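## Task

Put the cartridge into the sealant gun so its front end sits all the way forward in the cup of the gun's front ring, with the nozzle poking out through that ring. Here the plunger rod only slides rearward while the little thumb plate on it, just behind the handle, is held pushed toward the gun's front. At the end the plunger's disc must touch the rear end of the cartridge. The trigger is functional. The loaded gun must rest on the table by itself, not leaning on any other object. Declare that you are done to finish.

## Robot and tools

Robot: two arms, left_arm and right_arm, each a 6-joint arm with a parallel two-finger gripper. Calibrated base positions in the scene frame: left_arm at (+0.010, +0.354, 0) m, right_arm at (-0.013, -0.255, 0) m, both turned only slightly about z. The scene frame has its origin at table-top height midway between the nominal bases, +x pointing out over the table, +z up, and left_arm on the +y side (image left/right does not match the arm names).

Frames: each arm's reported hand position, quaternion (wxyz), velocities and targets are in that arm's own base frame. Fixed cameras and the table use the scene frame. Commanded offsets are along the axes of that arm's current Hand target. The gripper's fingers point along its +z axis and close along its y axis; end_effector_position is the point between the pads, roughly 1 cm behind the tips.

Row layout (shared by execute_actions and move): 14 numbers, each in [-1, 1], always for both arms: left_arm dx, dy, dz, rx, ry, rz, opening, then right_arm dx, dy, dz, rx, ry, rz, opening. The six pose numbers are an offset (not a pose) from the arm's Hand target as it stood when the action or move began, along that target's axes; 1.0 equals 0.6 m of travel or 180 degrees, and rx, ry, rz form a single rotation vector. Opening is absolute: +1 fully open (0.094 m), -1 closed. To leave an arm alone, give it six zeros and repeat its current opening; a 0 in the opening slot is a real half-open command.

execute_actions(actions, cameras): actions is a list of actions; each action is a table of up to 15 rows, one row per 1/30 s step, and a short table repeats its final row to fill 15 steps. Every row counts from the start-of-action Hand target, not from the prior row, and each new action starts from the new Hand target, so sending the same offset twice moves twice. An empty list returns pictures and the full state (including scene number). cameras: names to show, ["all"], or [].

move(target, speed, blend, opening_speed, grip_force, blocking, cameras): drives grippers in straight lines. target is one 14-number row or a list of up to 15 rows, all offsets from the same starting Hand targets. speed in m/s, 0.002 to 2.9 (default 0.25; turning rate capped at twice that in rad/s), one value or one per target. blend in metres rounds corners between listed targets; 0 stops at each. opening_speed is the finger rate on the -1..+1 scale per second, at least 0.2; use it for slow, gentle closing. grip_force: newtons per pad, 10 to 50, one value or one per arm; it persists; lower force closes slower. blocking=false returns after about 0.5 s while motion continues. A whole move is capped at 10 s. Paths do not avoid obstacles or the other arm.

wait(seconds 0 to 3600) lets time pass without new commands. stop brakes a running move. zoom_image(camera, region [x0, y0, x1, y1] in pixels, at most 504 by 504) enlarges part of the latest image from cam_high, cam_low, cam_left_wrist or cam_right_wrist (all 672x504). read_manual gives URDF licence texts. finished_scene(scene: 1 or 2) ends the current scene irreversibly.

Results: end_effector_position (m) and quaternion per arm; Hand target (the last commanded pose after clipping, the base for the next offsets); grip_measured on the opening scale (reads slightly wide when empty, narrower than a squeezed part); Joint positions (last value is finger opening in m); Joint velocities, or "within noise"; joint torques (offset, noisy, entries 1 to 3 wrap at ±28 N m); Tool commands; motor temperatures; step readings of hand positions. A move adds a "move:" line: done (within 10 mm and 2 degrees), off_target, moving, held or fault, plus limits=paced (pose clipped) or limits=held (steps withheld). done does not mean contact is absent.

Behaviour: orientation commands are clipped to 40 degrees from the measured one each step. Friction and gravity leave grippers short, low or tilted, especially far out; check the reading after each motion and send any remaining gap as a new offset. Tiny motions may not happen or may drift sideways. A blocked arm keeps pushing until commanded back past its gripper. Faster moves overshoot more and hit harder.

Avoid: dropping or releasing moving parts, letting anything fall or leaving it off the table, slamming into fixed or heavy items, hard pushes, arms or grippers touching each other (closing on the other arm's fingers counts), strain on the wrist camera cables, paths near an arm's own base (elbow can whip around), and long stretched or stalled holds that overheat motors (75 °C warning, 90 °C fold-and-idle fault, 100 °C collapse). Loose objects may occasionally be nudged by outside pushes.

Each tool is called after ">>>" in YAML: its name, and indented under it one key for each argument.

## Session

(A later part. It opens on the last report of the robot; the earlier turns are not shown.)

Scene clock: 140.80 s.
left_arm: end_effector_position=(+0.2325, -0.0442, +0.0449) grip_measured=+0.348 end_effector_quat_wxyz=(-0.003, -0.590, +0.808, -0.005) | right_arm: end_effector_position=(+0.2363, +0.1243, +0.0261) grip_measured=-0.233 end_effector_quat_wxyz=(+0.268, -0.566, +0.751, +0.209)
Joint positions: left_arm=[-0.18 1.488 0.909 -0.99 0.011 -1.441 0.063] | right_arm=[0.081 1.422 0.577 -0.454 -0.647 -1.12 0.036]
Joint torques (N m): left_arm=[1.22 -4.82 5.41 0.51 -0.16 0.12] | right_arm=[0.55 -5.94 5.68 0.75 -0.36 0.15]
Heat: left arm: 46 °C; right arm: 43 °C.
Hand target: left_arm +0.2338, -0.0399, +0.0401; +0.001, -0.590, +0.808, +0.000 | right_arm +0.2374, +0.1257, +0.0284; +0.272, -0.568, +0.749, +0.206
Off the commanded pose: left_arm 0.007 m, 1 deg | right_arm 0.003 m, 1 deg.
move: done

>>> move:
  target:
    - [0,0,-0.2,0,0,0,0.35,0,0,0,0,0,0,-0.5]
    - [0.2911,-0.0573,-0.15,0.1727,-0.1744,0.4738,-0.9,0,0,0,0,0,0,-0.5]
  speed: 0.25
  blend: 0.02
  cameras: ["cam_left_wrist","cam_high"]

Scene clock: 146.77 s.
left_arm: end_effector_position=(+0.2102, -0.2156, +0.1248) grip_measured=-0.898 end_effector_quat_wxyz=(+0.322, +0.140, +0.935, -0.045) | right_arm: end_effector_position=(+0.2363, +0.1243, +0.0261) grip_measured=-0.233 end_effector_quat_wxyz=(+0.268, -0.566, +0.751, +0.209)
Joint positions: left_arm=[-1.044 1.215 0.838 -0.679 -0.436 -0.631 0.005] | right_arm=[0.081 1.422 0.577 -0.454 -0.647 -1.12 0.036]
Joint torques (N m): left_arm=[-0.05 -5.96 6.53 1.72 -0.42 0.15] | right_arm=[0.55 -5.94 5.64 0.75 -0.35 0.15]
Heat: left arm: 45 °C; right arm: 42 °C.
Hand target: left_arm +0.2130, -0.2169, +0.1299; +0.339, +0.139, +0.929, -0.050 | right_arm +0.2374, +0.1257, +0.0284; +0.272, -0.568, +0.749, +0.206
Off the commanded pose: left_arm 0.006 m, 2 deg | right_arm 0.003 m, 1 deg.
move: done
cam_left_wrist: T_world_to_cam=[[-0.2832, -0.95898, 0.01261, -0.14833], [-0.93873, 0.27448, -0.20843, 0.3167], [0.19642, -0.07087, -0.97796, 0.15106]] pos_world=[0.22562, -0.21847, 0.21561]
Images, in order (width x height): cam_high 672x504, cam_left_wrist 672x504.

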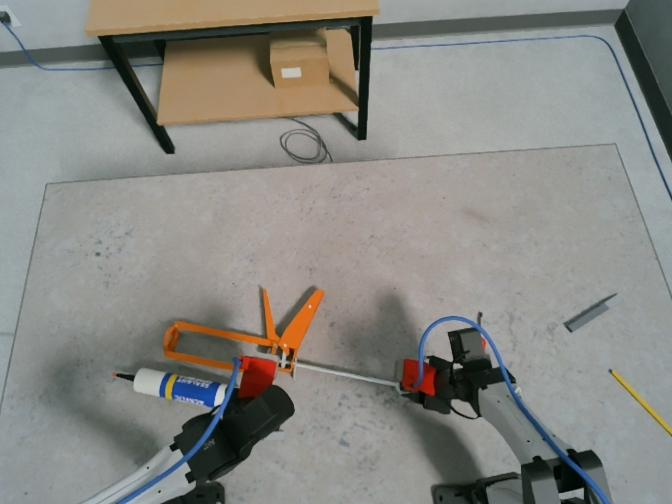

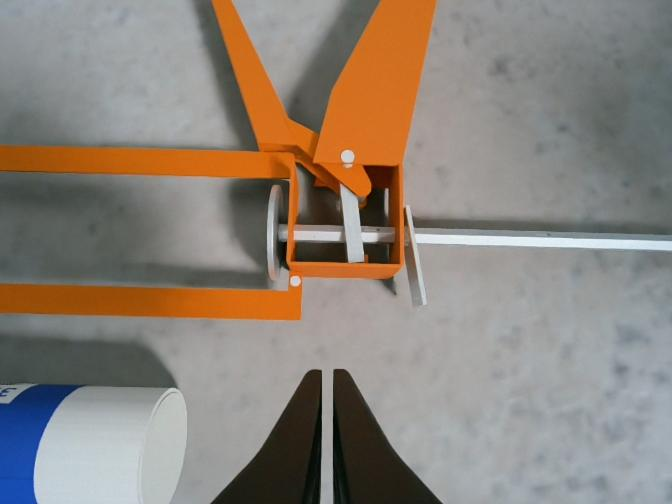

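>>> move:
  target:
    - [0.031,-0.0968,0.0275,0,0,0,-0.95,0,0,0,0,0,0,-0.5]
    - [0.031,-0.0968,0.1608,0,0,0,-0.95,0,0,0,0,0,0,-0.5]
  speed: 0.12
  blend: 0.01
  cameras: ["cam_left_wrist","cam_low"]

Scene clock: 150.13 s.
left_arm: end_effector_position=(+0.2396, -0.2862, +0.0484) grip_measured=-0.948 end_effector_quat_wxyz=(+0.338, +0.138, +0.930, -0.047) | right_arm: end_effector_position=(+0.2363, +0.1243, +0.0261) grip_measured=-0.233 end_effector_quat_wxyz=(+0.268, -0.566, +0.751, +0.209)
Joint positions: left_arm=[-1.091 1.626 0.838 -0.257 -0.48 -0.664 0.002] | right_arm=[0.081 1.422 0.577 -0.454 -0.647 -1.12 0.036]
Joint torques (N m): left_arm=[1.11 -6.82 5.6 1.78 -0.2 0.1] | right_arm=[0.59 -5.93 5.65 0.75 -0.36 0.15]
Heat: left arm: 45 °C; right arm: 42 °C.
Hand target: left_arm +0.2419, -0.2864, +0.0440; +0.339, +0.139, +0.929, -0.050 | right_arm +0.2374, +0.1257, +0.0284; +0.272, -0.568, +0.749, +0.206
Off the commanded pose: left_arm 0.005 m, 0 deg | right_arm 0.003 m, 1 deg.
move: done
cam_left_wrist: T_world_to_cam=[[-0.28275, -0.9591, 0.01351, -0.20685], [-0.93138, 0.27116, -0.24292, 0.34672], [0.22932, -0.08127, -0.96995, 0.05429]] pos_world=[0.25199, -0.28799, 0.13968]
Images, in order (width x height): cam_low 672x504, cam_left_wrist 672x504.

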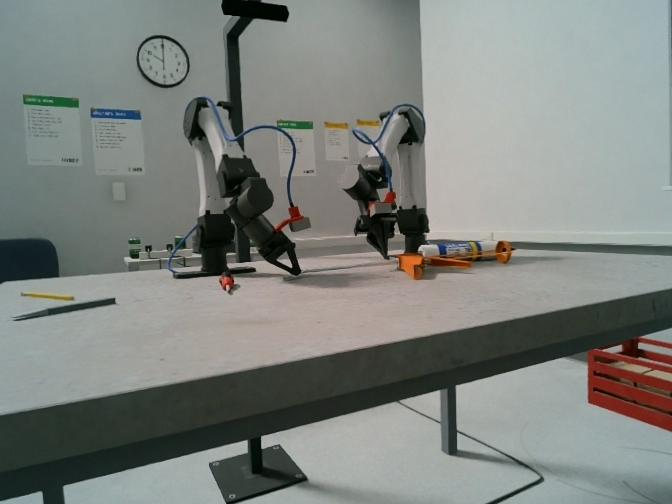

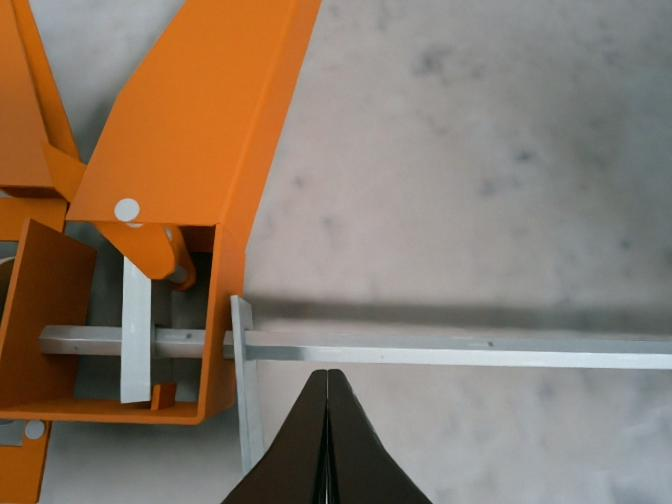

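>>> move:
  target:
    - [0.008,0,0.0042,0,0,0,-0.95,0.0077,0,-0.0064,0,0,0,-0.5]
    - [0.008,0.0367,0.0042,0,0,0,-0.95,0.0077,0,-0.0064,0,0,0,-0.5]
  speed: 0.05
  cameras: ["cam_left_wrist"]

Scene clock: 151.97 s.
left_arm: end_effector_position=(+0.2392, -0.2736, +0.0336) grip_measured=-0.948 end_effector_quat_wxyz=(+0.325, +0.147, +0.932, -0.058) | right_arm: end_effector_position=(+0.2375, +0.1220, +0.0263) grip_measured=-0.233 end_effector_quat_wxyz=(+0.270, -0.565, +0.752, +0.208)
Joint positions: left_arm=[-1.05 1.607 0.759 -0.182 -0.422 -0.618 0.002] | right_arm=[0.07 1.422 0.577 -0.454 -0.649 -1.127 0.036]
Joint torques (N m): left_arm=[1.99 -9.83 5.26 1.53 -0.48 0.15] | right_arm=[-0.77 -6.35 5.52 0.54 -0.41 -0.09]
Heat: left arm: 45 °C; right arm: 42 °C.
Hand target: left_arm +0.2464, -0.2647, +0.0390; +0.339, +0.139, +0.929, -0.050 | right_arm +0.2357, +0.1200, +0.0284; +0.272, -0.568, +0.749, +0.206
Off the commanded pose: left_arm 0.013 m, 2 deg | right_arm 0.003 m, 1 deg.
move: off_target (left_arm)
cam_left_wrist: T_world_to_cam=[[-0.30535, -0.95175, 0.03049, -0.18786], [-0.93109, 0.2917, -0.21907, 0.34406], [0.19961, -0.09528, -0.97523, 0.04456]] pos_world=[0.25409, -0.27491, 0.12456]

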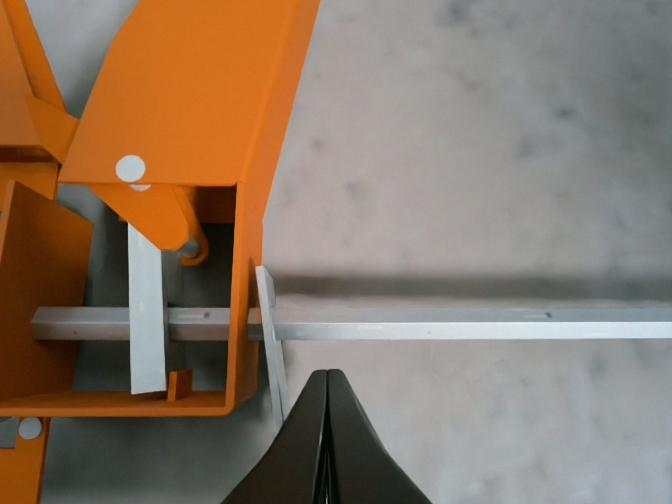

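>>> move:
  target: [0.003,0.017,-0.003,0,0,0,-0.95,0.009,0,-0.0075,0,0,0,-0.5]
  speed: 0.05
  cameras: ["cam_left_wrist"]

Scene clock: 152.80 s.
left_arm: end_effector_position=(+0.2384, -0.2744, +0.0375) grip_measured=-0.949 end_effector_quat_wxyz=(+0.326, +0.150, +0.930, -0.081) | right_arm: end_effector_position=(+0.2364, +0.1195, +0.0281) grip_measured=-0.233 end_effector_quat_wxyz=(+0.275, -0.562, +0.750, +0.216)
Joint positions: left_arm=[-1.035 1.573 0.729 -0.145 -0.383 -0.599 0.002] | right_arm=[0.045 1.422 0.577 -0.469 -0.675 -1.15 0.036]
Joint torques (N m): left_arm=[2.48 -9.36 5.03 1.33 -0.72 0.16] | right_arm=[-1.37 -6.64 5.37 0.41 -0.22 -0.23]
Heat: left arm: 45 °C; right arm: 42 °C.
Hand target: left_arm +0.2469, -0.2542, +0.0393; +0.339, +0.139, +0.929, -0.050 | right_arm +0.2338, +0.1132, +0.0284; +0.272, -0.567, +0.749, +0.207
Off the commanded pose: left_arm 0.022 m, 4 deg | right_arm 0.007 m, 1 deg.
move: off_target (left_arm)
cam_left_wrist: T_world_to_cam=[[-0.32472, -0.94313, 0.07116, -0.18351], [-0.92581, 0.30156, -0.22791, 0.34616], [0.19349, -0.13989, -0.97108, 0.03748]] pos_world=[0.25363, -0.27221, 0.12835]

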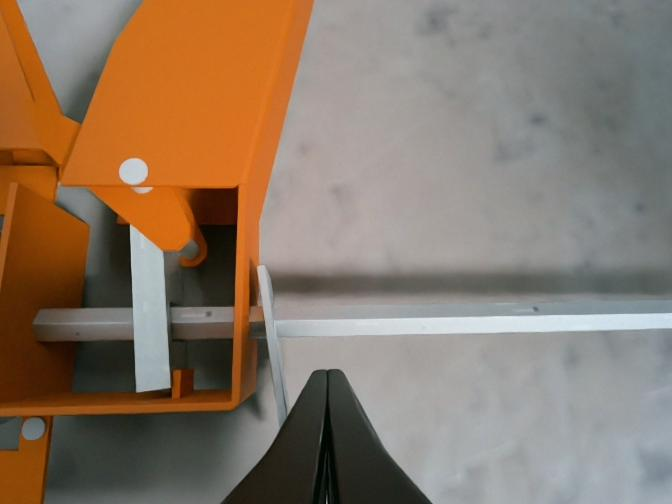

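>>> move:
  target:
    - [-0.0412,-0.0563,-0.0547,0,0,0,-0.95,-0.015,0,0.0125,0,0,0,-0.5]
    - [-0.0737,-0.0117,-0.0703,0,0.2228,0,-0.5,-0.015,0,0.0125,0,0,0,-0.5]
  speed: 0.12
  blend: 0.005
  cameras: ["cam_left_wrist"]

Scene clock: 158.37 s.
left_arm: end_effector_position=(+0.2473, -0.2591, +0.0951) grip_measured=-0.502 end_effector_quat_wxyz=(+0.001, +0.146, +0.989, +0.008) | right_arm: end_effector_position=(+0.2357, +0.1217, +0.0251) grip_measured=-0.233 end_effector_quat_wxyz=(+0.266, -0.568, +0.751, +0.207)
Joint positions: left_arm=[-0.815 1.914 1.598 -1.264 -0.013 -0.522 0.023] | right_arm=[0.073 1.422 0.577 -0.462 -0.642 -1.133 0.036]
Joint torques (N m): left_arm=[0.85 -9.87 9.89 0.15 0.07 0.12] | right_arm=[0.76 -6.01 5.64 0.77 -0.43 0.21]
Heat: left arm: 45 °C; right arm: 41 °C.
Hand target: left_arm +0.2512, -0.2629, +0.1000; +0.000, +0.148, +0.989, +0.000 | right_arm +0.2369, +0.1245, +0.0284; +0.272, -0.568, +0.749, +0.206
Off the commanded pose: left_arm 0.007 m, 1 deg | right_arm 0.005 m, 1 deg.
move: done
cam_left_wrist: T_world_to_cam=[[-0.27291, -0.96202, -0.00596, -0.18072], [-0.86611, 0.24299, 0.43681, 0.26985], [-0.41878, 0.12437, -0.89953, 0.30693]] pos_world=[0.31293, -0.2776, 0.15714]

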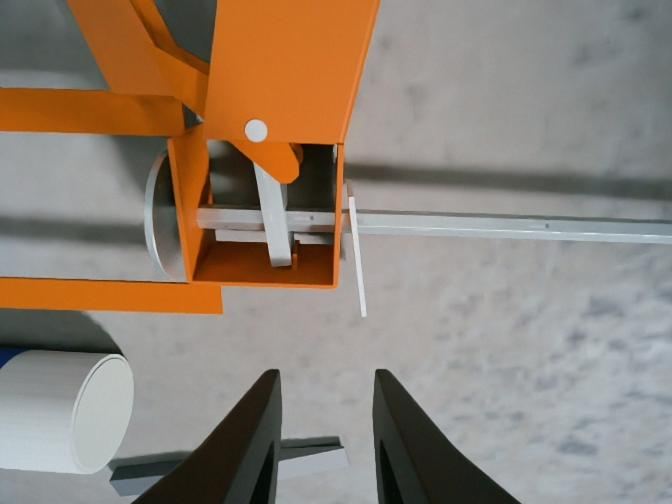

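>>> move:
  target: [-0.0015,-0.0058,0.0667,0,0,0,-0.56,0,0,0,0,0,0,-0.5]
  speed: 0.12
  cameras: ["cam_left_wrist","cam_low"]

>>> zoom_image:
  camera: "cam_low"
  region: [370, 220, 450, 280]

Scene clock: 159.90 s.
left_arm: end_effector_position=(+0.2509, -0.2630, +0.0636) grip_measured=-0.558 end_effector_quat_wxyz=(+0.001, +0.146, +0.989, +0.008) | right_arm: end_effector_position=(+0.2357, +0.1217, +0.0251) grip_measured=-0.233 end_effector_quat_wxyz=(+0.266, -0.568, +0.751, +0.207)
Joint positions: left_arm=[-0.815 1.951 1.523 -1.152 -0.013 -0.522 0.021] | right_arm=[0.073 1.422 0.577 -0.462 -0.642 -1.133 0.036]
Joint torques (N m): left_arm=[0.36 -10.61 5.98 0.53 0.09 0.08] | right_arm=[0.76 -6 5.63 0.77 -0.43 0.21]
Heat: left arm: 45 °C; right arm: 41 °C.
Hand target: left_arm +0.2511, -0.2665, +0.0600; +0.000, +0.148, +0.989, +0.000 | right_arm +0.2369, +0.1245, +0.0284; +0.272, -0.568, +0.749, +0.206
Off the commanded pose: left_arm 0.005 m, 1 deg | right_arm 0.004 m, 1 deg.
move: done
cam_left_wrist: T_world_to_cam=[[-0.2729, -0.96203, -0.00581, -0.1836], [-0.86588, 0.24298, 0.43728, 0.28751], [-0.41926, 0.12437, -0.89931, 0.2807]] pos_world=[0.31653, -0.2814, 0.12564]
Images, in order (width x height): cam_low 672x504, cam_left_wrist 672x504.

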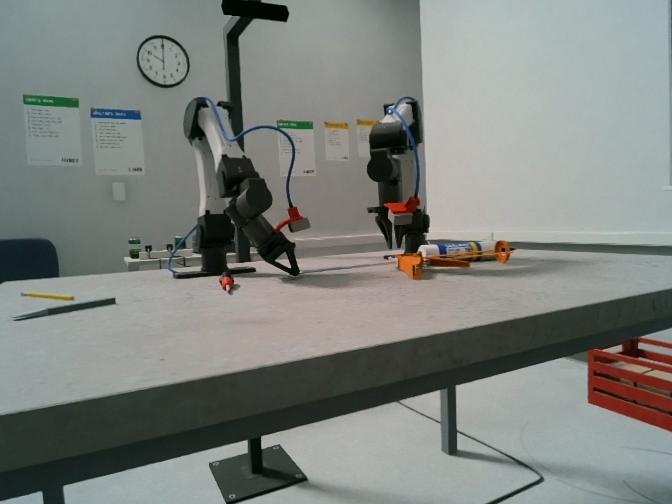

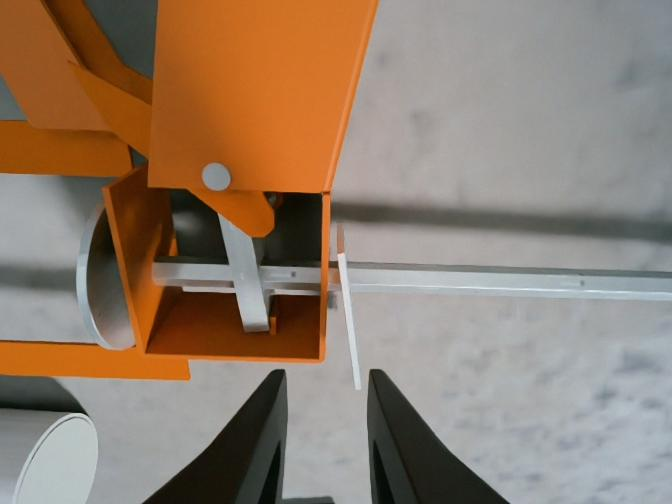

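Scaled by 6.300 from the camera's image (finer frame: 960x720).

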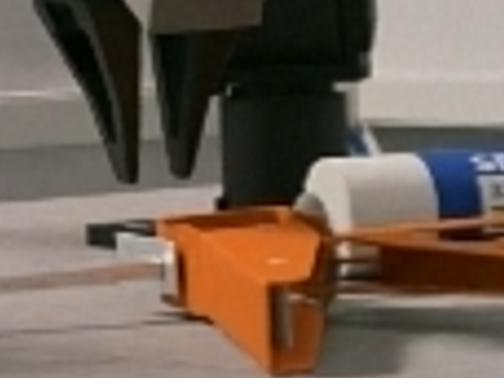

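>>> move:
  target:
    - [0.0008,-0.0035,0.005,0,0,0,-0.6,0,0,0,0,0,0,-0.5]
    - [0.0008,-0.0035,0.0392,0,0,0,-0.6,0,0,0,0,0,0,-0.5]
  speed: 0.06
  cameras: ["cam_left_wrist","cam_low"]

>>> zoom_image:
  camera: "cam_low"
  region: [370, 220, 450, 280]

Scene clock: 161.43 s.
left_arm: end_effector_position=(+0.2502, -0.2622, +0.0479) grip_measured=-0.598 end_effector_quat_wxyz=(+0.000, +0.146, +0.989, +0.009) | right_arm: end_effector_position=(+0.2361, +0.1215, +0.0249) grip_measured=-0.233 end_effector_quat_wxyz=(+0.266, -0.568, +0.751, +0.205)
Joint positions: left_arm=[-0.815 1.962 1.475 -1.095 -0.013 -0.522 0.019] | right_arm=[0.074 1.422 0.577 -0.46 -0.639 -1.133 0.036]
Joint torques (N m): left_arm=[-0.13 -9.55 4.55 0.86 0.1 -0.01] | right_arm=[0.58 -6.02 5.65 0.74 -0.46 0.2]
Heat: left arm: 45 °C; right arm: 41 °C.
Hand target: left_arm +0.2500, -0.2683, +0.0365; +0.000, +0.148, +0.989, +0.000 | right_arm +0.2369, +0.1245, +0.0284; +0.272, -0.568, +0.749, +0.206
Off the commanded pose: left_arm 0.013 m, 1 deg | right_arm 0.005 m, 1 deg.
move: off_target (left_arm)
cam_left_wrist: T_world_to_cam=[[-0.27286, -0.96203, -0.00702, -0.18316], [-0.86521, 0.24219, 0.43905, 0.29317], [-0.42068, 0.12587, -0.89844, 0.26685]] pos_world=[0.31593, -0.2808, 0.10975]
Images, in order (width x height): cam_low 672x504, cam_left_wrist 672x504.

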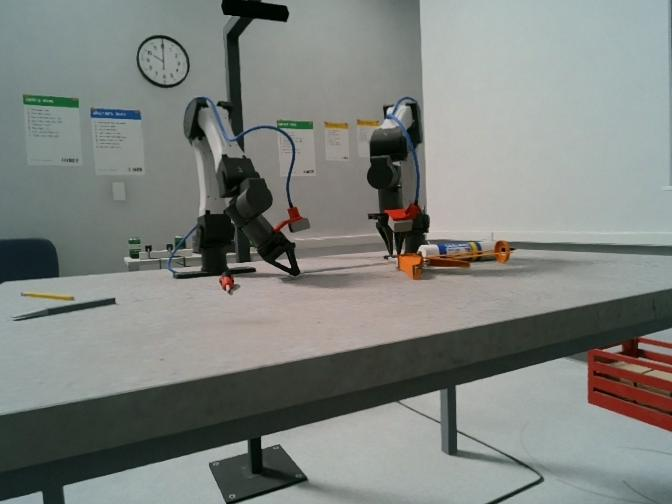

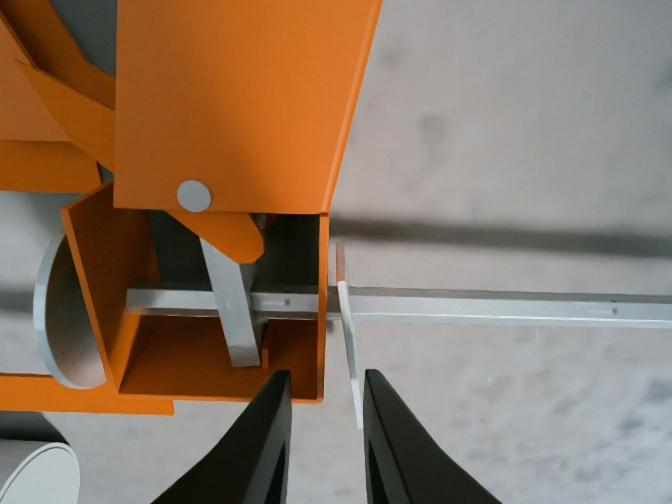

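Scaled by 6.300 from the camera's image (finer frame: 960x720).

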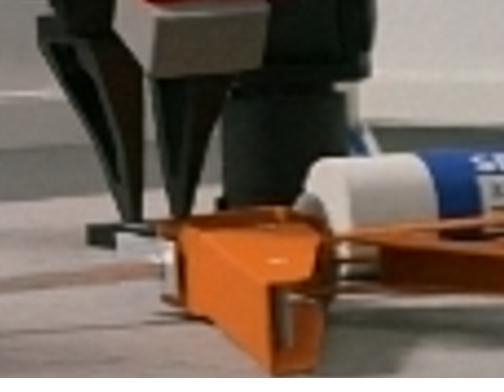

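>>> move:
  target:
    - [0,-0.01,-0.014,0,0,0,-0.6,0,0,0,0,0,0,-0.5]
  speed: 0.06
  cameras: ["cam_left_wrist"]

Scene clock: 162.13 s.
left_arm: end_effector_position=(+0.2488, -0.2635, +0.0479) grip_measured=-0.598 end_effector_quat_wxyz=(+0.000, +0.148, +0.989, +0.009) | right_arm: end_effector_position=(+0.2361, +0.1215, +0.0249) grip_measured=-0.233 end_effector_quat_wxyz=(+0.266, -0.568, +0.751, +0.205)
Joint positions: left_arm=[-0.821 1.962 1.475 -1.095 -0.014 -0.523 0.019] | right_arm=[0.074 1.422 0.577 -0.46 -0.639 -1.133 0.036]
Joint torques (N m): left_arm=[-0.91 -9.37 7.97 0.49 0.09 -0.11] | right_arm=[0.64 -6.04 5.61 0.76 -0.46 0.2]
Heat: left arm: 45 °C; right arm: 41 °C.
Hand target: left_arm +0.2482, -0.2740, +0.0449; +0.000, +0.148, +0.989, +0.000 | right_arm +0.2369, +0.1245, +0.0284; +0.272, -0.568, +0.749, +0.206
Off the commanded pose: left_arm 0.011 m, 1 deg | right_arm 0.005 m, 1 deg.
move: off_target (left_arm)
cam_left_wrist: T_world_to_cam=[[-0.27688, -0.96087, -0.00793, -0.18341], [-0.86456, 0.24551, 0.43847, 0.29306], [-0.41937, 0.12827, -0.89871, 0.26672]] pos_world=[0.31444, -0.28239, 0.10975]

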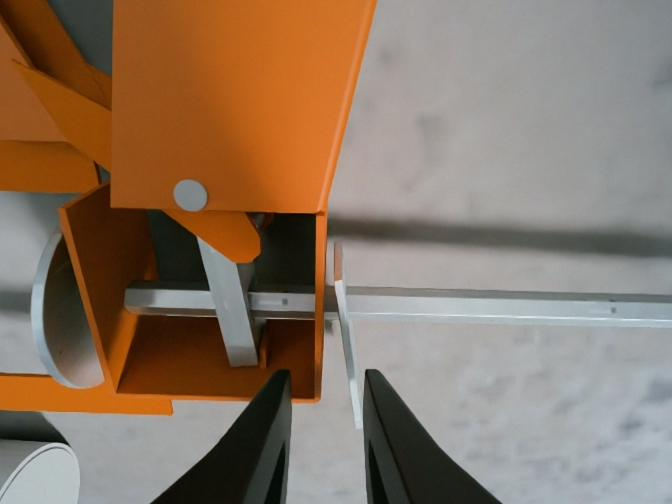

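>>> move:
  target:
    - [0,-0.003,0.022,0,0,0,-0.6,0,0,0,0,0,0,-0.5]
  speed: 0.06
  cameras: ["cam_left_wrist"]

Scene clock: 162.93 s.
left_arm: end_effector_position=(+0.2485, -0.2658, +0.0478) grip_measured=-0.598 end_effector_quat_wxyz=(+0.003, +0.149, +0.989, +0.008) | right_arm: end_effector_position=(+0.2361, +0.1215, +0.0249) grip_measured=-0.233 end_effector_quat_wxyz=(+0.266, -0.568, +0.751, +0.205)
Joint positions: left_arm=[-0.826 1.962 1.475 -1.089 -0.015 -0.528 0.019] | right_arm=[0.074 1.422 0.577 -0.46 -0.639 -1.133 0.036]
Joint torques (N m): left_arm=[-0.81 -7.84 5.08 0.91 0.11 -0.11] | right_arm=[0.64 -6.01 5.61 0.75 -0.46 0.2]
Heat: left arm: 45 °C; right arm: 41 °C.
Hand target: left_arm +0.2476, -0.2758, +0.0317; +0.000, +0.148, +0.989, +0.000 | right_arm +0.2369, +0.1245, +0.0284; +0.272, -0.568, +0.749, +0.206
Off the commanded pose: left_arm 0.019 m, 1 deg | right_arm 0.005 m, 1 deg.
move: off_target (left_arm)
cam_left_wrist: T_world_to_cam=[[-0.2776, -0.96068, -0.00562, -0.1856], [-0.86632, 0.2478, 0.43368, 0.29455], [-0.41524, 0.12526, -0.90105, 0.26515]] pos_world=[0.31375, -0.2845, 0.11013]

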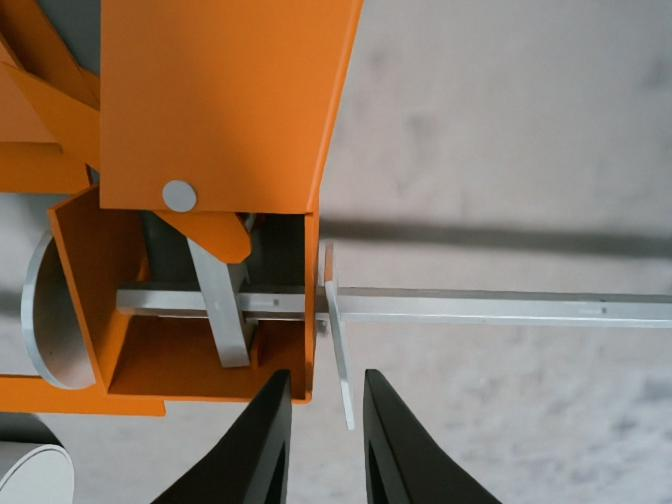

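>>> move:
  target:
    - [-0.0053,0.0135,-0.0438,0,0,0,-0.6,0,0,0,0,0,0,-0.5]
  speed: 0.08
  cameras: ["cam_left_wrist"]

Scene clock: 164.13 s.
left_arm: end_effector_position=(+0.2478, -0.2656, +0.0519) grip_measured=-0.598 end_effector_quat_wxyz=(-0.001, +0.149, +0.989, +0.009) | right_arm: end_effector_position=(+0.2361, +0.1215, +0.0249) grip_measured=-0.233 end_effector_quat_wxyz=(+0.266, -0.568, +0.751, +0.205)
Joint positions: left_arm=[-0.826 1.962 1.491 -1.112 -0.013 -0.528 0.019] | right_arm=[0.074 1.422 0.577 -0.46 -0.639 -1.133 0.036]
Joint torques (N m): left_arm=[1.18 -10.65 9.57 0.18 0.1 0.11] | right_arm=[0.64 -6.01 5.64 0.76 -0.47 0.19]
Heat: left arm: 45 °C; right arm: 41 °C.
Hand target: left_arm +0.2531, -0.2691, +0.0580; +0.000, +0.148, +0.989, +0.000 | right_arm +0.2369, +0.1245, +0.0284; +0.272, -0.568, +0.749, +0.206
Off the commanded pose: left_arm 0.009 m, 1 deg | right_arm 0.005 m, 1 deg.
move: done
cam_left_wrist: T_world_to_cam=[[-0.27764, -0.96066, -0.00732, -0.18544], [-0.86379, 0.24629, 0.43955, 0.29082], [-0.42046, 0.12836, -0.89819, 0.27048]] pos_world=[0.31344, -0.28449, 0.11375]

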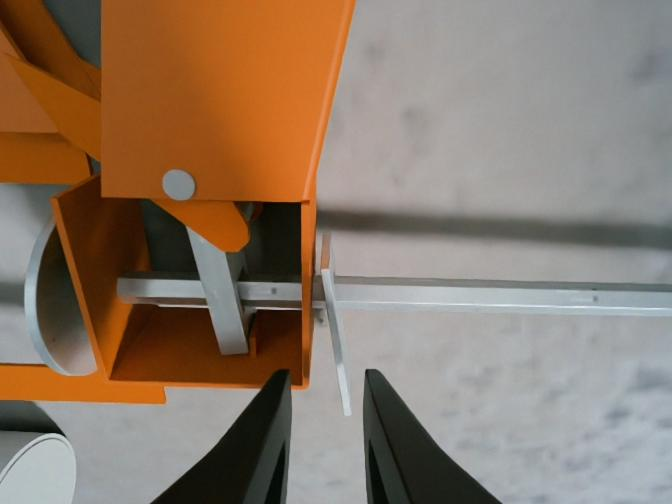

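>>> move:
  target:
    - [-0.0105,0.0055,0,0,0,0,-0.6,0,0,0,0,0,0,-0.5]
  speed: 0.08
  cameras: ["cam_left_wrist"]

Scene clock: 164.93 s.
left_arm: end_effector_position=(+0.2558, -0.2635, +0.0535) grip_measured=-0.598 end_effector_quat_wxyz=(+0.001, +0.145, +0.989, +0.007) | right_arm: end_effector_position=(+0.2361, +0.1215, +0.0249) grip_measured=-0.233 end_effector_quat_wxyz=(+0.266, -0.568, +0.751, +0.205)
Joint positions: left_arm=[-0.806 1.972 1.512 -1.118 -0.012 -0.514 0.019] | right_arm=[0.074 1.422 0.577 -0.46 -0.639 -1.133 0.036]
Joint torques (N m): left_arm=[0.85 -10.3 9.72 0.13 0.08 0.12] | right_arm=[0.64 -6.02 5.63 0.75 -0.46 0.19]
Heat: left arm: 45 °C; right arm: 41 °C.
Hand target: left_arm +0.2601, -0.2677, +0.0580; +0.000, +0.148, +0.989, +0.000 | right_arm +0.2369, +0.1245, +0.0284; +0.272, -0.568, +0.749, +0.206
Off the commanded pose: left_arm 0.008 m, 1 deg | right_arm 0.005 m, 1 deg.
move: done
cam_left_wrist: T_world_to_cam=[[-0.27103, -0.96256, -0.00456, -0.18359], [-0.86637, 0.24188, 0.43691, 0.29624], [-0.41946, 0.12237, -0.89949, 0.27327]] pos_world=[0.32153, -0.28181, 0.11554]

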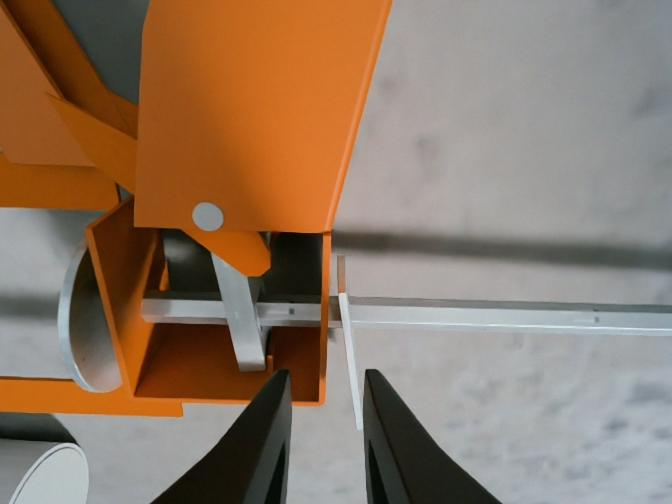

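>>> move:
  target:
    - [-0.0067,-0.0025,0.0,0,0,0,-0.6,0,0,0,0,0,0,-0.5]
    - [-0.0067,-0.0025,0.0367,0,0,0,-0.6,0,0,0,0,0,0,-0.5]
  speed: 0.08
  cameras: ["cam_left_wrist"]

Scene clock: 166.60 s.
left_arm: end_effector_position=(+0.2617, -0.2696, +0.0414) grip_measured=-0.598 end_effector_quat_wxyz=(+0.002, +0.147, +0.989, +0.006) | right_arm: end_effector_position=(+0.2361, +0.1215, +0.0249) grip_measured=-0.233 end_effector_quat_wxyz=(+0.266, -0.568, +0.751, +0.205)
Joint positions: left_arm=[-0.806 2.011 1.519 -1.083 -0.012 -0.512 0.019] | right_arm=[0.074 1.422 0.577 -0.46 -0.639 -1.133 0.036]
Joint torques (N m): left_arm=[0.96 -10.86 5.7 0.55 0.09 0.12] | right_arm=[0.66 -6.02 5.64 0.75 -0.47 0.19]
Heat: left arm: 45 °C; right arm: 41 °C.
Hand target: left_arm +0.2635, -0.2703, +0.0359; +0.000, +0.148, +0.989, +0.000 | right_arm +0.2369, +0.1245, +0.0284; +0.272, -0.568, +0.749, +0.206
Off the commanded pose: left_arm 0.006 m, 1 deg | right_arm 0.005 m, 1 deg.
move: done
cam_left_wrist: T_world_to_cam=[[-0.27356, -0.96185, -0.0026, -0.18707], [-0.86689, 0.24538, 0.43393, 0.3092], [-0.41674, 0.12096, -0.90094, 0.26459]] pos_world=[0.32714, -0.28781, 0.10372]

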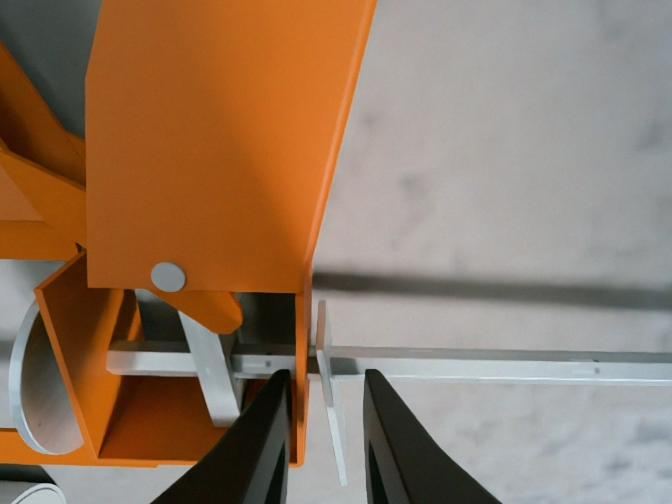

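>>> move:
  target:
    - [0.0067,0.0062,0.0033,0,0,0,-0.6,0,0,0,0,0,0,-0.5]
  speed: 0.08
  cameras: ["cam_left_wrist"]

Scene clock: 167.27 s.
left_arm: end_effector_position=(+0.2593, -0.2674, +0.0361) grip_measured=-0.598 end_effector_quat_wxyz=(-0.001, +0.148, +0.989, +0.008) | right_arm: end_effector_position=(+0.2361, +0.1216, +0.0250) grip_measured=-0.233 end_effector_quat_wxyz=(+0.266, -0.568, +0.751, +0.205)
Joint positions: left_arm=[-0.806 2.01 1.496 -1.067 -0.011 -0.509 0.019] | right_arm=[0.075 1.422 0.577 -0.46 -0.638 -1.133 0.036]
Joint torques (N m): left_arm=[1.28 -12.38 4.68 0.53 0.09 0.11] | right_arm=[0.57 -5.96 5.61 0.76 -0.48 0.2]
Heat: left arm: 45 °C; right arm: 41 °C.
Hand target: left_arm +0.2607, -0.2656, +0.0340; +0.000, +0.148, +0.989, +0.000 | right_arm +0.2369, +0.1246, +0.0284; +0.272, -0.568, +0.749, +0.207
Off the commanded pose: left_arm 0.003 m, 1 deg | right_arm 0.005 m, 1 deg.
move: done
cam_left_wrist: T_world_to_cam=[[-0.2765, -0.961, -0.00491, -0.18459], [-0.86381, 0.24629, 0.43952, 0.30819], [-0.42117, 0.12577, -0.89822, 0.26085]] pos_world=[0.32504, -0.2861, 0.09794]

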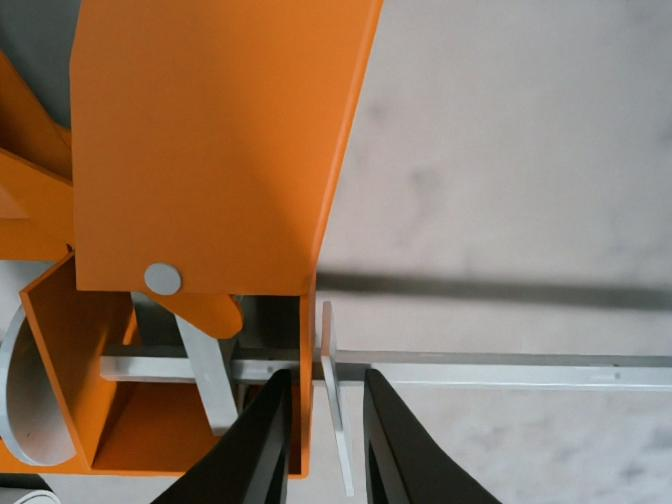

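>>> move:
  target:
    - [0,0,0,0,0,0,-1,0,0,0,0,0,0,-0.5]
  opening_speed: 0.5
  cameras: ["cam_left_wrist"]

Scene clock: 168.33 s.
left_arm: end_effector_position=(+0.2600, -0.2656, +0.0361) grip_measured=-0.878 end_effector_quat_wxyz=(-0.003, +0.155, +0.988, +0.008) | right_arm: end_effector_position=(+0.2364, +0.1214, +0.0248) grip_measured=-0.233 end_effector_quat_wxyz=(+0.266, -0.569, +0.751, +0.204)
Joint positions: left_arm=[-0.8 2.01 1.496 -1.07 -0.009 -0.488 0.006] | right_arm=[0.075 1.422 0.577 -0.459 -0.636 -1.133 0.036]
Joint torques (N m): left_arm=[0.9 -12.36 4.74 0.55 0.08 -0.03] | right_arm=[0.58 -6.01 5.64 0.74 -0.5 0.2]
Heat: left arm: 45 °C; right arm: 41 °C.
Hand target: left_arm +0.2608, -0.2655, +0.0340; +0.000, +0.148, +0.989, +0.000 | right_arm +0.2370, +0.1245, +0.0284; +0.272, -0.568, +0.749, +0.206
Off the commanded pose: left_arm 0.002 m, 1 deg | right_arm 0.005 m, 1 deg.
move: done
cam_left_wrist: T_world_to_cam=[[-0.29043, -0.95688, -0.00463, -0.17791], [-0.85844, 0.25841, 0.44306, 0.31007], [-0.42276, 0.13265, -0.89648, 0.2632]] pos_world=[0.32578, -0.28528, 0.09775]

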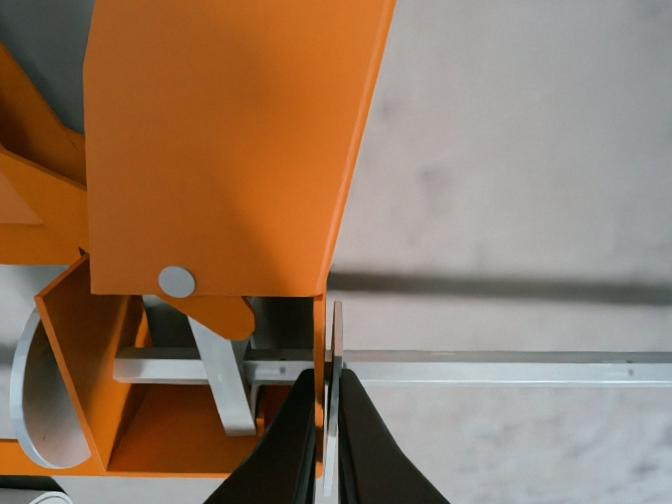

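>>> move:
  target:
    - [0,0,0,0,0,0,-1,0.0205,0,-0.0171,0,0,0,-0.5]
  speed: 0.06
  cameras: ["cam_left_wrist"]

Scene clock: 169.23 s.
left_arm: end_effector_position=(+0.2594, -0.2692, +0.0364) grip_measured=-0.881 end_effector_quat_wxyz=(-0.004, +0.155, +0.988, -0.002) | right_arm: end_effector_position=(+0.2358, +0.1126, +0.0263) grip_measured=-0.233 end_effector_quat_wxyz=(+0.272, -0.565, +0.750, +0.209)
Joint positions: left_arm=[-0.8 2.009 1.496 -1.062 0.008 -0.488 0.006] | right_arm=[0.022 1.422 0.577 -0.487 -0.665 -1.187 0.036]
Joint torques (N m): left_arm=[0.92 -12.37 4.72 0.51 -0.1 -0.09] | right_arm=[-1.13 -6.68 5.39 0.39 -0.38 -0.12]
Heat: left arm: 46 °C; right arm: 41 °C.
Hand target: left_arm +0.2608, -0.2656, +0.0340; +0.000, +0.148, +0.989, +0.000 | right_arm +0.2327, +0.1091, +0.0284; +0.272, -0.568, +0.749, +0.206
Off the commanded pose: left_arm 0.005 m, 1 deg | right_arm 0.005 m, 0 deg.
move: done
cam_left_wrist: T_world_to_cam=[[-0.29029, -0.95683, 0.01448, -0.18222], [-0.85596, 0.2664, 0.44312, 0.31185], [-0.42785, 0.11624, -0.89634, 0.26045]] pos_world=[0.32547, -0.2877, 0.0979]

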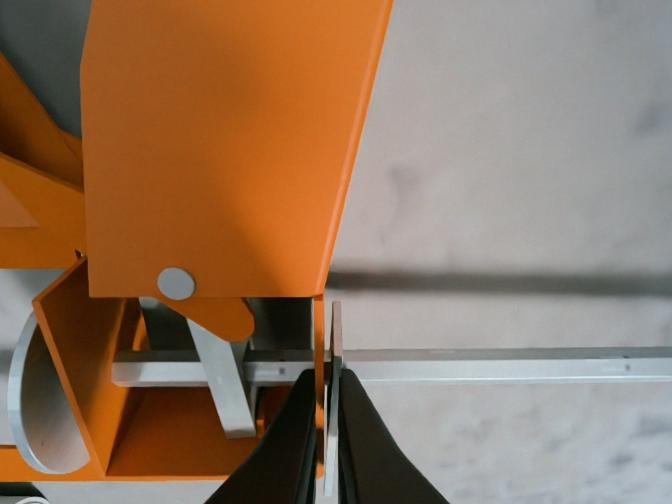

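>>> move:
  target:
    - [0,0,0,0,0,0,-1,0.013,0,-0.0107,0,0,0,-0.5]
  speed: 0.06
  cameras: ["cam_left_wrist","cam_right_wrist"]

Scene clock: 170.07 s.
left_arm: end_effector_position=(+0.2582, -0.2744, +0.0369) grip_measured=-0.883 end_effector_quat_wxyz=(-0.007, +0.155, +0.988, -0.016) | right_arm: end_effector_position=(+0.2339, +0.1061, +0.0278) grip_measured=-0.233 end_effector_quat_wxyz=(+0.278, -0.563, +0.748, +0.215)
Joint positions: left_arm=[-0.8 2.008 1.496 -1.05 0.033 -0.488 0.006] | right_arm=[-0.021 1.422 0.577 -0.517 -0.693 -1.237 0.036]
Joint torques (N m): left_arm=[0.8 -12.36 4.67 0.39 -0.35 -0.07] | right_arm=[-1.52 -6.69 5.44 0.24 -0.2 -0.21]
Heat: left arm: 46 °C; right arm: 41 °C.
Hand target: left_arm +0.2607, -0.2656, +0.0340; +0.000, +0.148, +0.989, +0.000 | right_arm +0.2299, +0.0993, +0.0283; +0.272, -0.568, +0.749, +0.206
Off the commanded pose: left_arm 0.010 m, 2 deg | right_arm 0.008 m, 1 deg.
move: done
cam_left_wrist: T_world_to_cam=[[-0.29004, -0.95603, 0.04332, -0.18856], [-0.85159, 0.27848, 0.44411, 0.31415], [-0.43665, 0.09192, -0.89492, 0.25654]] pos_world=[0.32486, -0.29134, 0.09823]
cam_right_wrist: T_world_to_cam=[[0.95288, -0.30305, -0.01355, -0.1897], [-0.29192, -0.90392, -0.31257, 0.21179], [0.08248, 0.3018, -0.9498, 0.06552]] pos_world=[0.23718, 0.11418, 0.12586]

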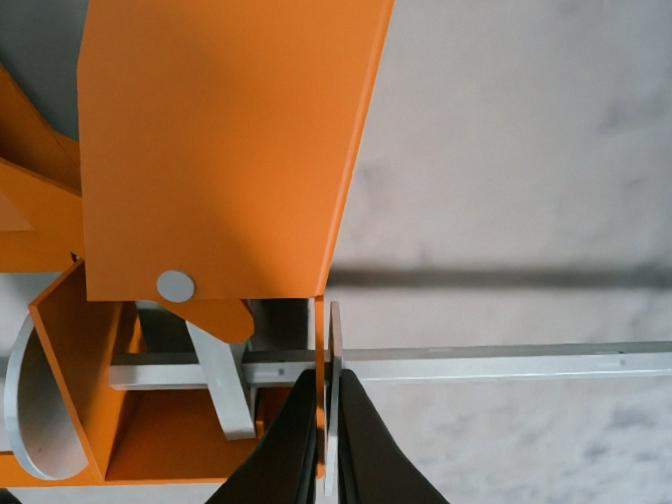

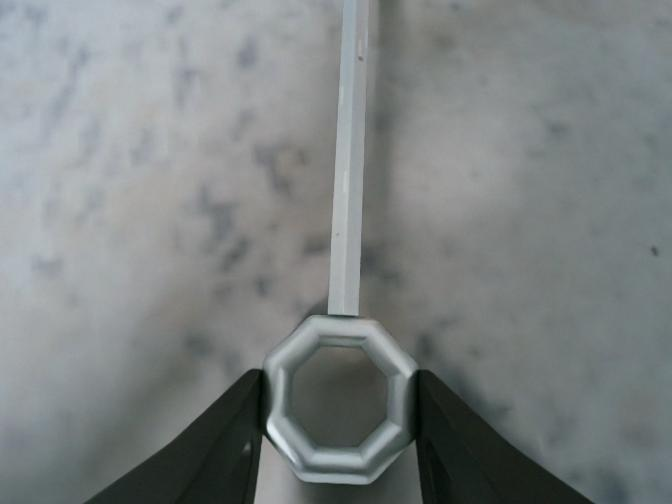

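>>> move:
  target:
    - [0,0,0,0,0,0,-0.86,0,0,0,0,0,0,-0.5]
  opening_speed: 0.5
  cameras: ["cam_left_wrist"]

>>> move:
  target:
    - [0,0,0,0,0,0,-0.83,0,0,0,0,0,0,-0.5]
  opening_speed: 0.5
  cameras: ["cam_left_wrist"]

Scene clock: 170.97 s.
left_arm: end_effector_position=(+0.2582, -0.2747, +0.0369) grip_measured=-0.854 end_effector_quat_wxyz=(-0.007, +0.155, +0.988, -0.016) | right_arm: end_effector_position=(+0.2338, +0.1061, +0.0278) grip_measured=-0.233 end_effector_quat_wxyz=(+0.278, -0.563, +0.748, +0.215)
Joint positions: left_arm=[-0.8 2.008 1.496 -1.049 0.035 -0.488 0.007] | right_arm=[-0.021 1.422 0.577 -0.517 -0.693 -1.238 0.036]
Joint torques (N m): left_arm=[0.87 -12.22 4.89 0.41 -0.37 -0.11] | right_arm=[-1.55 -6.74 5.46 0.25 -0.2 -0.21]
Heat: left arm: 46 °C; right arm: 41 °C.
Hand target: left_arm +0.2608, -0.2656, +0.0340; +0.000, +0.148, +0.989, +0.000 | right_arm +0.2299, +0.0993, +0.0283; +0.272, -0.567, +0.749, +0.206
Off the commanded pose: left_arm 0.010 m, 2 deg | right_arm 0.008 m, 1 deg.
move: done
cam_left_wrist: T_world_to_cam=[[-0.29003, -0.95597, 0.04467, -0.18887], [-0.85147, 0.27907, 0.44398, 0.31435], [-0.4369, 0.09073, -0.89492, 0.25629]] pos_world=[0.32486, -0.29154, 0.09823]

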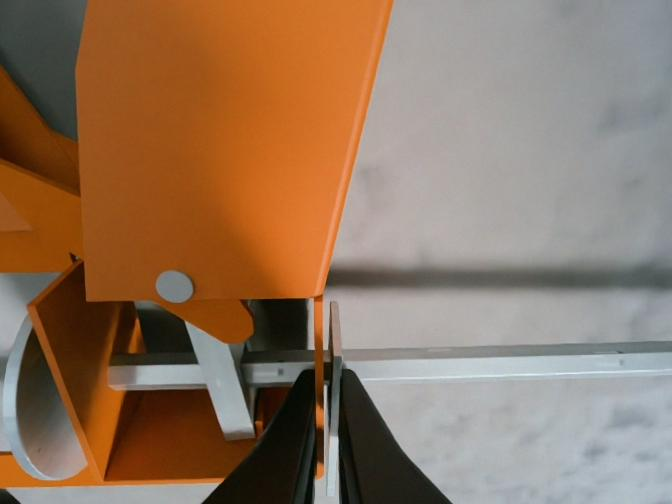

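Scene clock: 171.47 s.
left_arm: end_effector_position=(+0.2580, -0.2752, +0.0369) grip_measured=-0.827 end_effector_quat_wxyz=(-0.007, +0.155, +0.988, -0.018) | right_arm: end_effector_position=(+0.2332, +0.1063, +0.0278) grip_measured=-0.233 end_effector_quat_wxyz=(+0.277, -0.563, +0.748, +0.216)
Joint positions: left_arm=[-0.8 2.008 1.496 -1.049 0.037 -0.49 0.008] | right_arm=[-0.021 1.422 0.577 -0.52 -0.694 -1.238 0.036]
Joint torques (N m): left_arm=[0.8 -12.4 4.71 0.41 -0.34 -0.07] | right_arm=[-1.57 -6.69 5.42 0.26 -0.19 -0.21]
Heat: left arm: 46 °C; right arm: 41 °C.
Hand target: left_arm +0.2607, -0.2656, +0.0340; +0.000, +0.148, +0.989, +0.000 | right_arm +0.2299, +0.0993, +0.0283; +0.272, -0.567, +0.749, +0.207
Off the commanded pose: left_arm 0.010 m, 2 deg | right_arm 0.008 m, 1 deg.
move: done
cam_left_wrist: T_world_to_cam=[[-0.28889, -0.95619, 0.04734, -0.1898], [-0.85114, 0.27916, 0.44455, 0.31419], [-0.43829, 0.08813, -0.8945, 0.25591]] pos_world=[0.32475, -0.29174, 0.09822]

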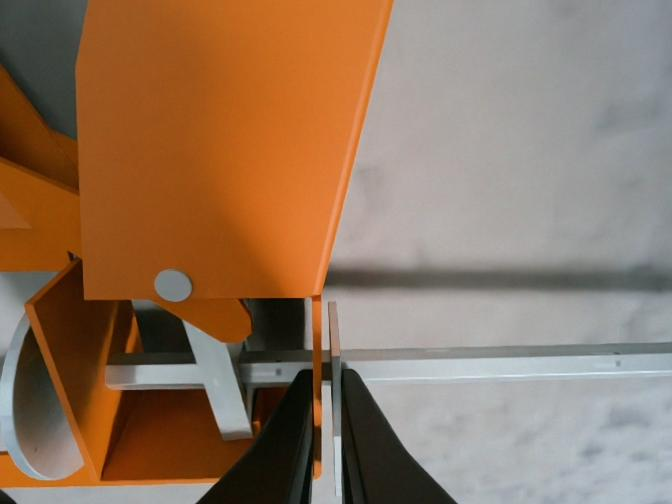

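>>> zoom_image:
  camera: "cam_left_wrist"
  region: [0, 280, 150, 500]

>>> zoom_image:
  camera: "cam_left_wrist"
  region: [260, 280, 400, 504]

Scaled by 2.291 from the camera's image (finer frame: 960x720).

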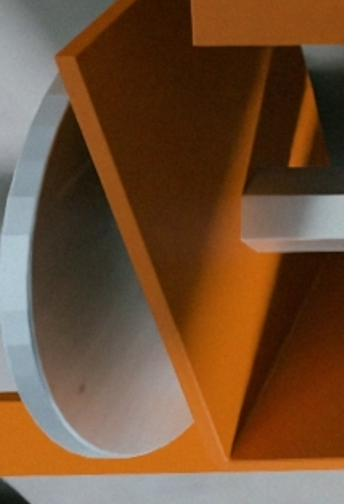

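Scaled by 2.250 from the camera's image (finer frame: 960x720).

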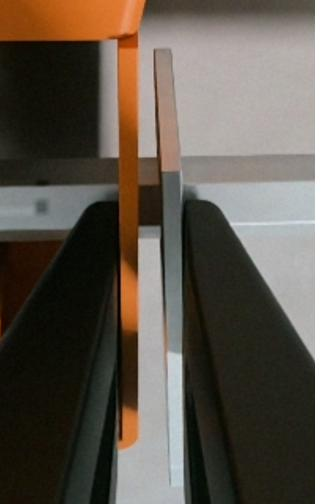

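>>> move:
  target:
    - [0,0,0,0,0,0,-1,0.013,0,-0.0107,0,0,0,-0.5]
  speed: 0.06
  cameras: ["cam_left_wrist","cam_high"]

>>> zoom_image:
  camera: "cam_left_wrist"
  region: [440, 300, 672, 440]

>>> zoom_image:
  camera: "cam_left_wrist"
  region: [0, 280, 150, 500]

Scene clock: 173.13 s.
left_arm: end_effector_position=(+0.2561, -0.2823, +0.0372) grip_measured=-0.889 end_effector_quat_wxyz=(-0.008, +0.158, +0.987, -0.031) | right_arm: end_effector_position=(+0.2313, +0.0971, +0.0277) grip_measured=-0.233 end_effector_quat_wxyz=(+0.280, -0.563, +0.747, +0.215)
Joint positions: left_arm=[-0.807 2.008 1.496 -1.033 0.06 -0.489 0.005] | right_arm=[-0.069 1.422 0.577 -0.552 -0.705 -1.296 0.036]
Joint torques (N m): left_arm=[1.43 -12.46 4.97 0.25 -0.57 -0.05] | right_arm=[-1.7 -6.46 5.71 0.13 -0.17 -0.25]
Heat: left arm: 47 °C; right arm: 41 °C.
Hand target: left_arm +0.2608, -0.2656, +0.0340; +0.000, +0.148, +0.989, +0.000 | right_arm +0.2272, +0.0896, +0.0282; +0.272, -0.568, +0.749, +0.206
Off the commanded pose: left_arm 0.018 m, 4 deg | right_arm 0.009 m, 1 deg.
move: done
cam_left_wrist: T_world_to_cam=[[-0.29553, -0.95242, 0.07454, -0.19548], [-0.84669, 0.29726, 0.44132, 0.31856], [-0.44248, 0.06731, -0.89425, 0.25112]] pos_world=[0.32306, -0.29777, 0.09855]
Images, in order (width x height): cam_high 672x504, cam_left_wrist 672x504.

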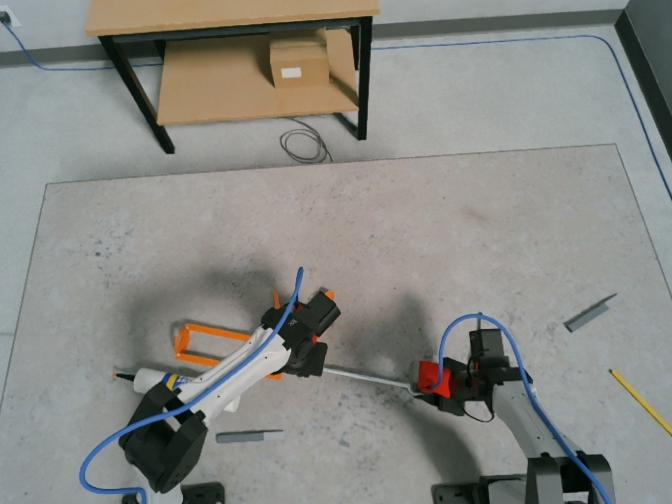

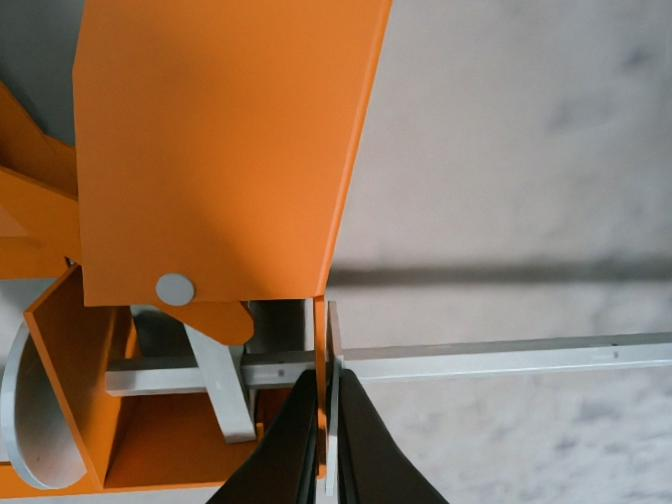

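Scaled by 2.172 from the camera's image (finer frame: 960x720).

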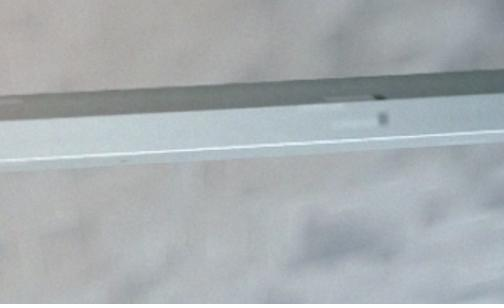

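Scaled by 2.291 from the camera's image (finer frame: 960x720).

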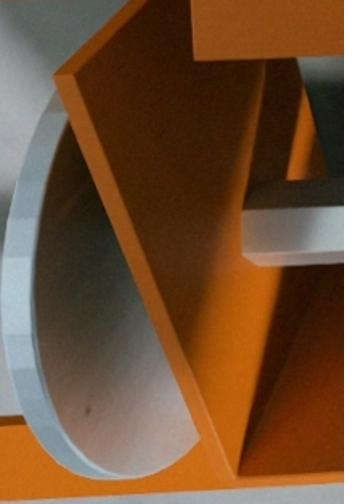

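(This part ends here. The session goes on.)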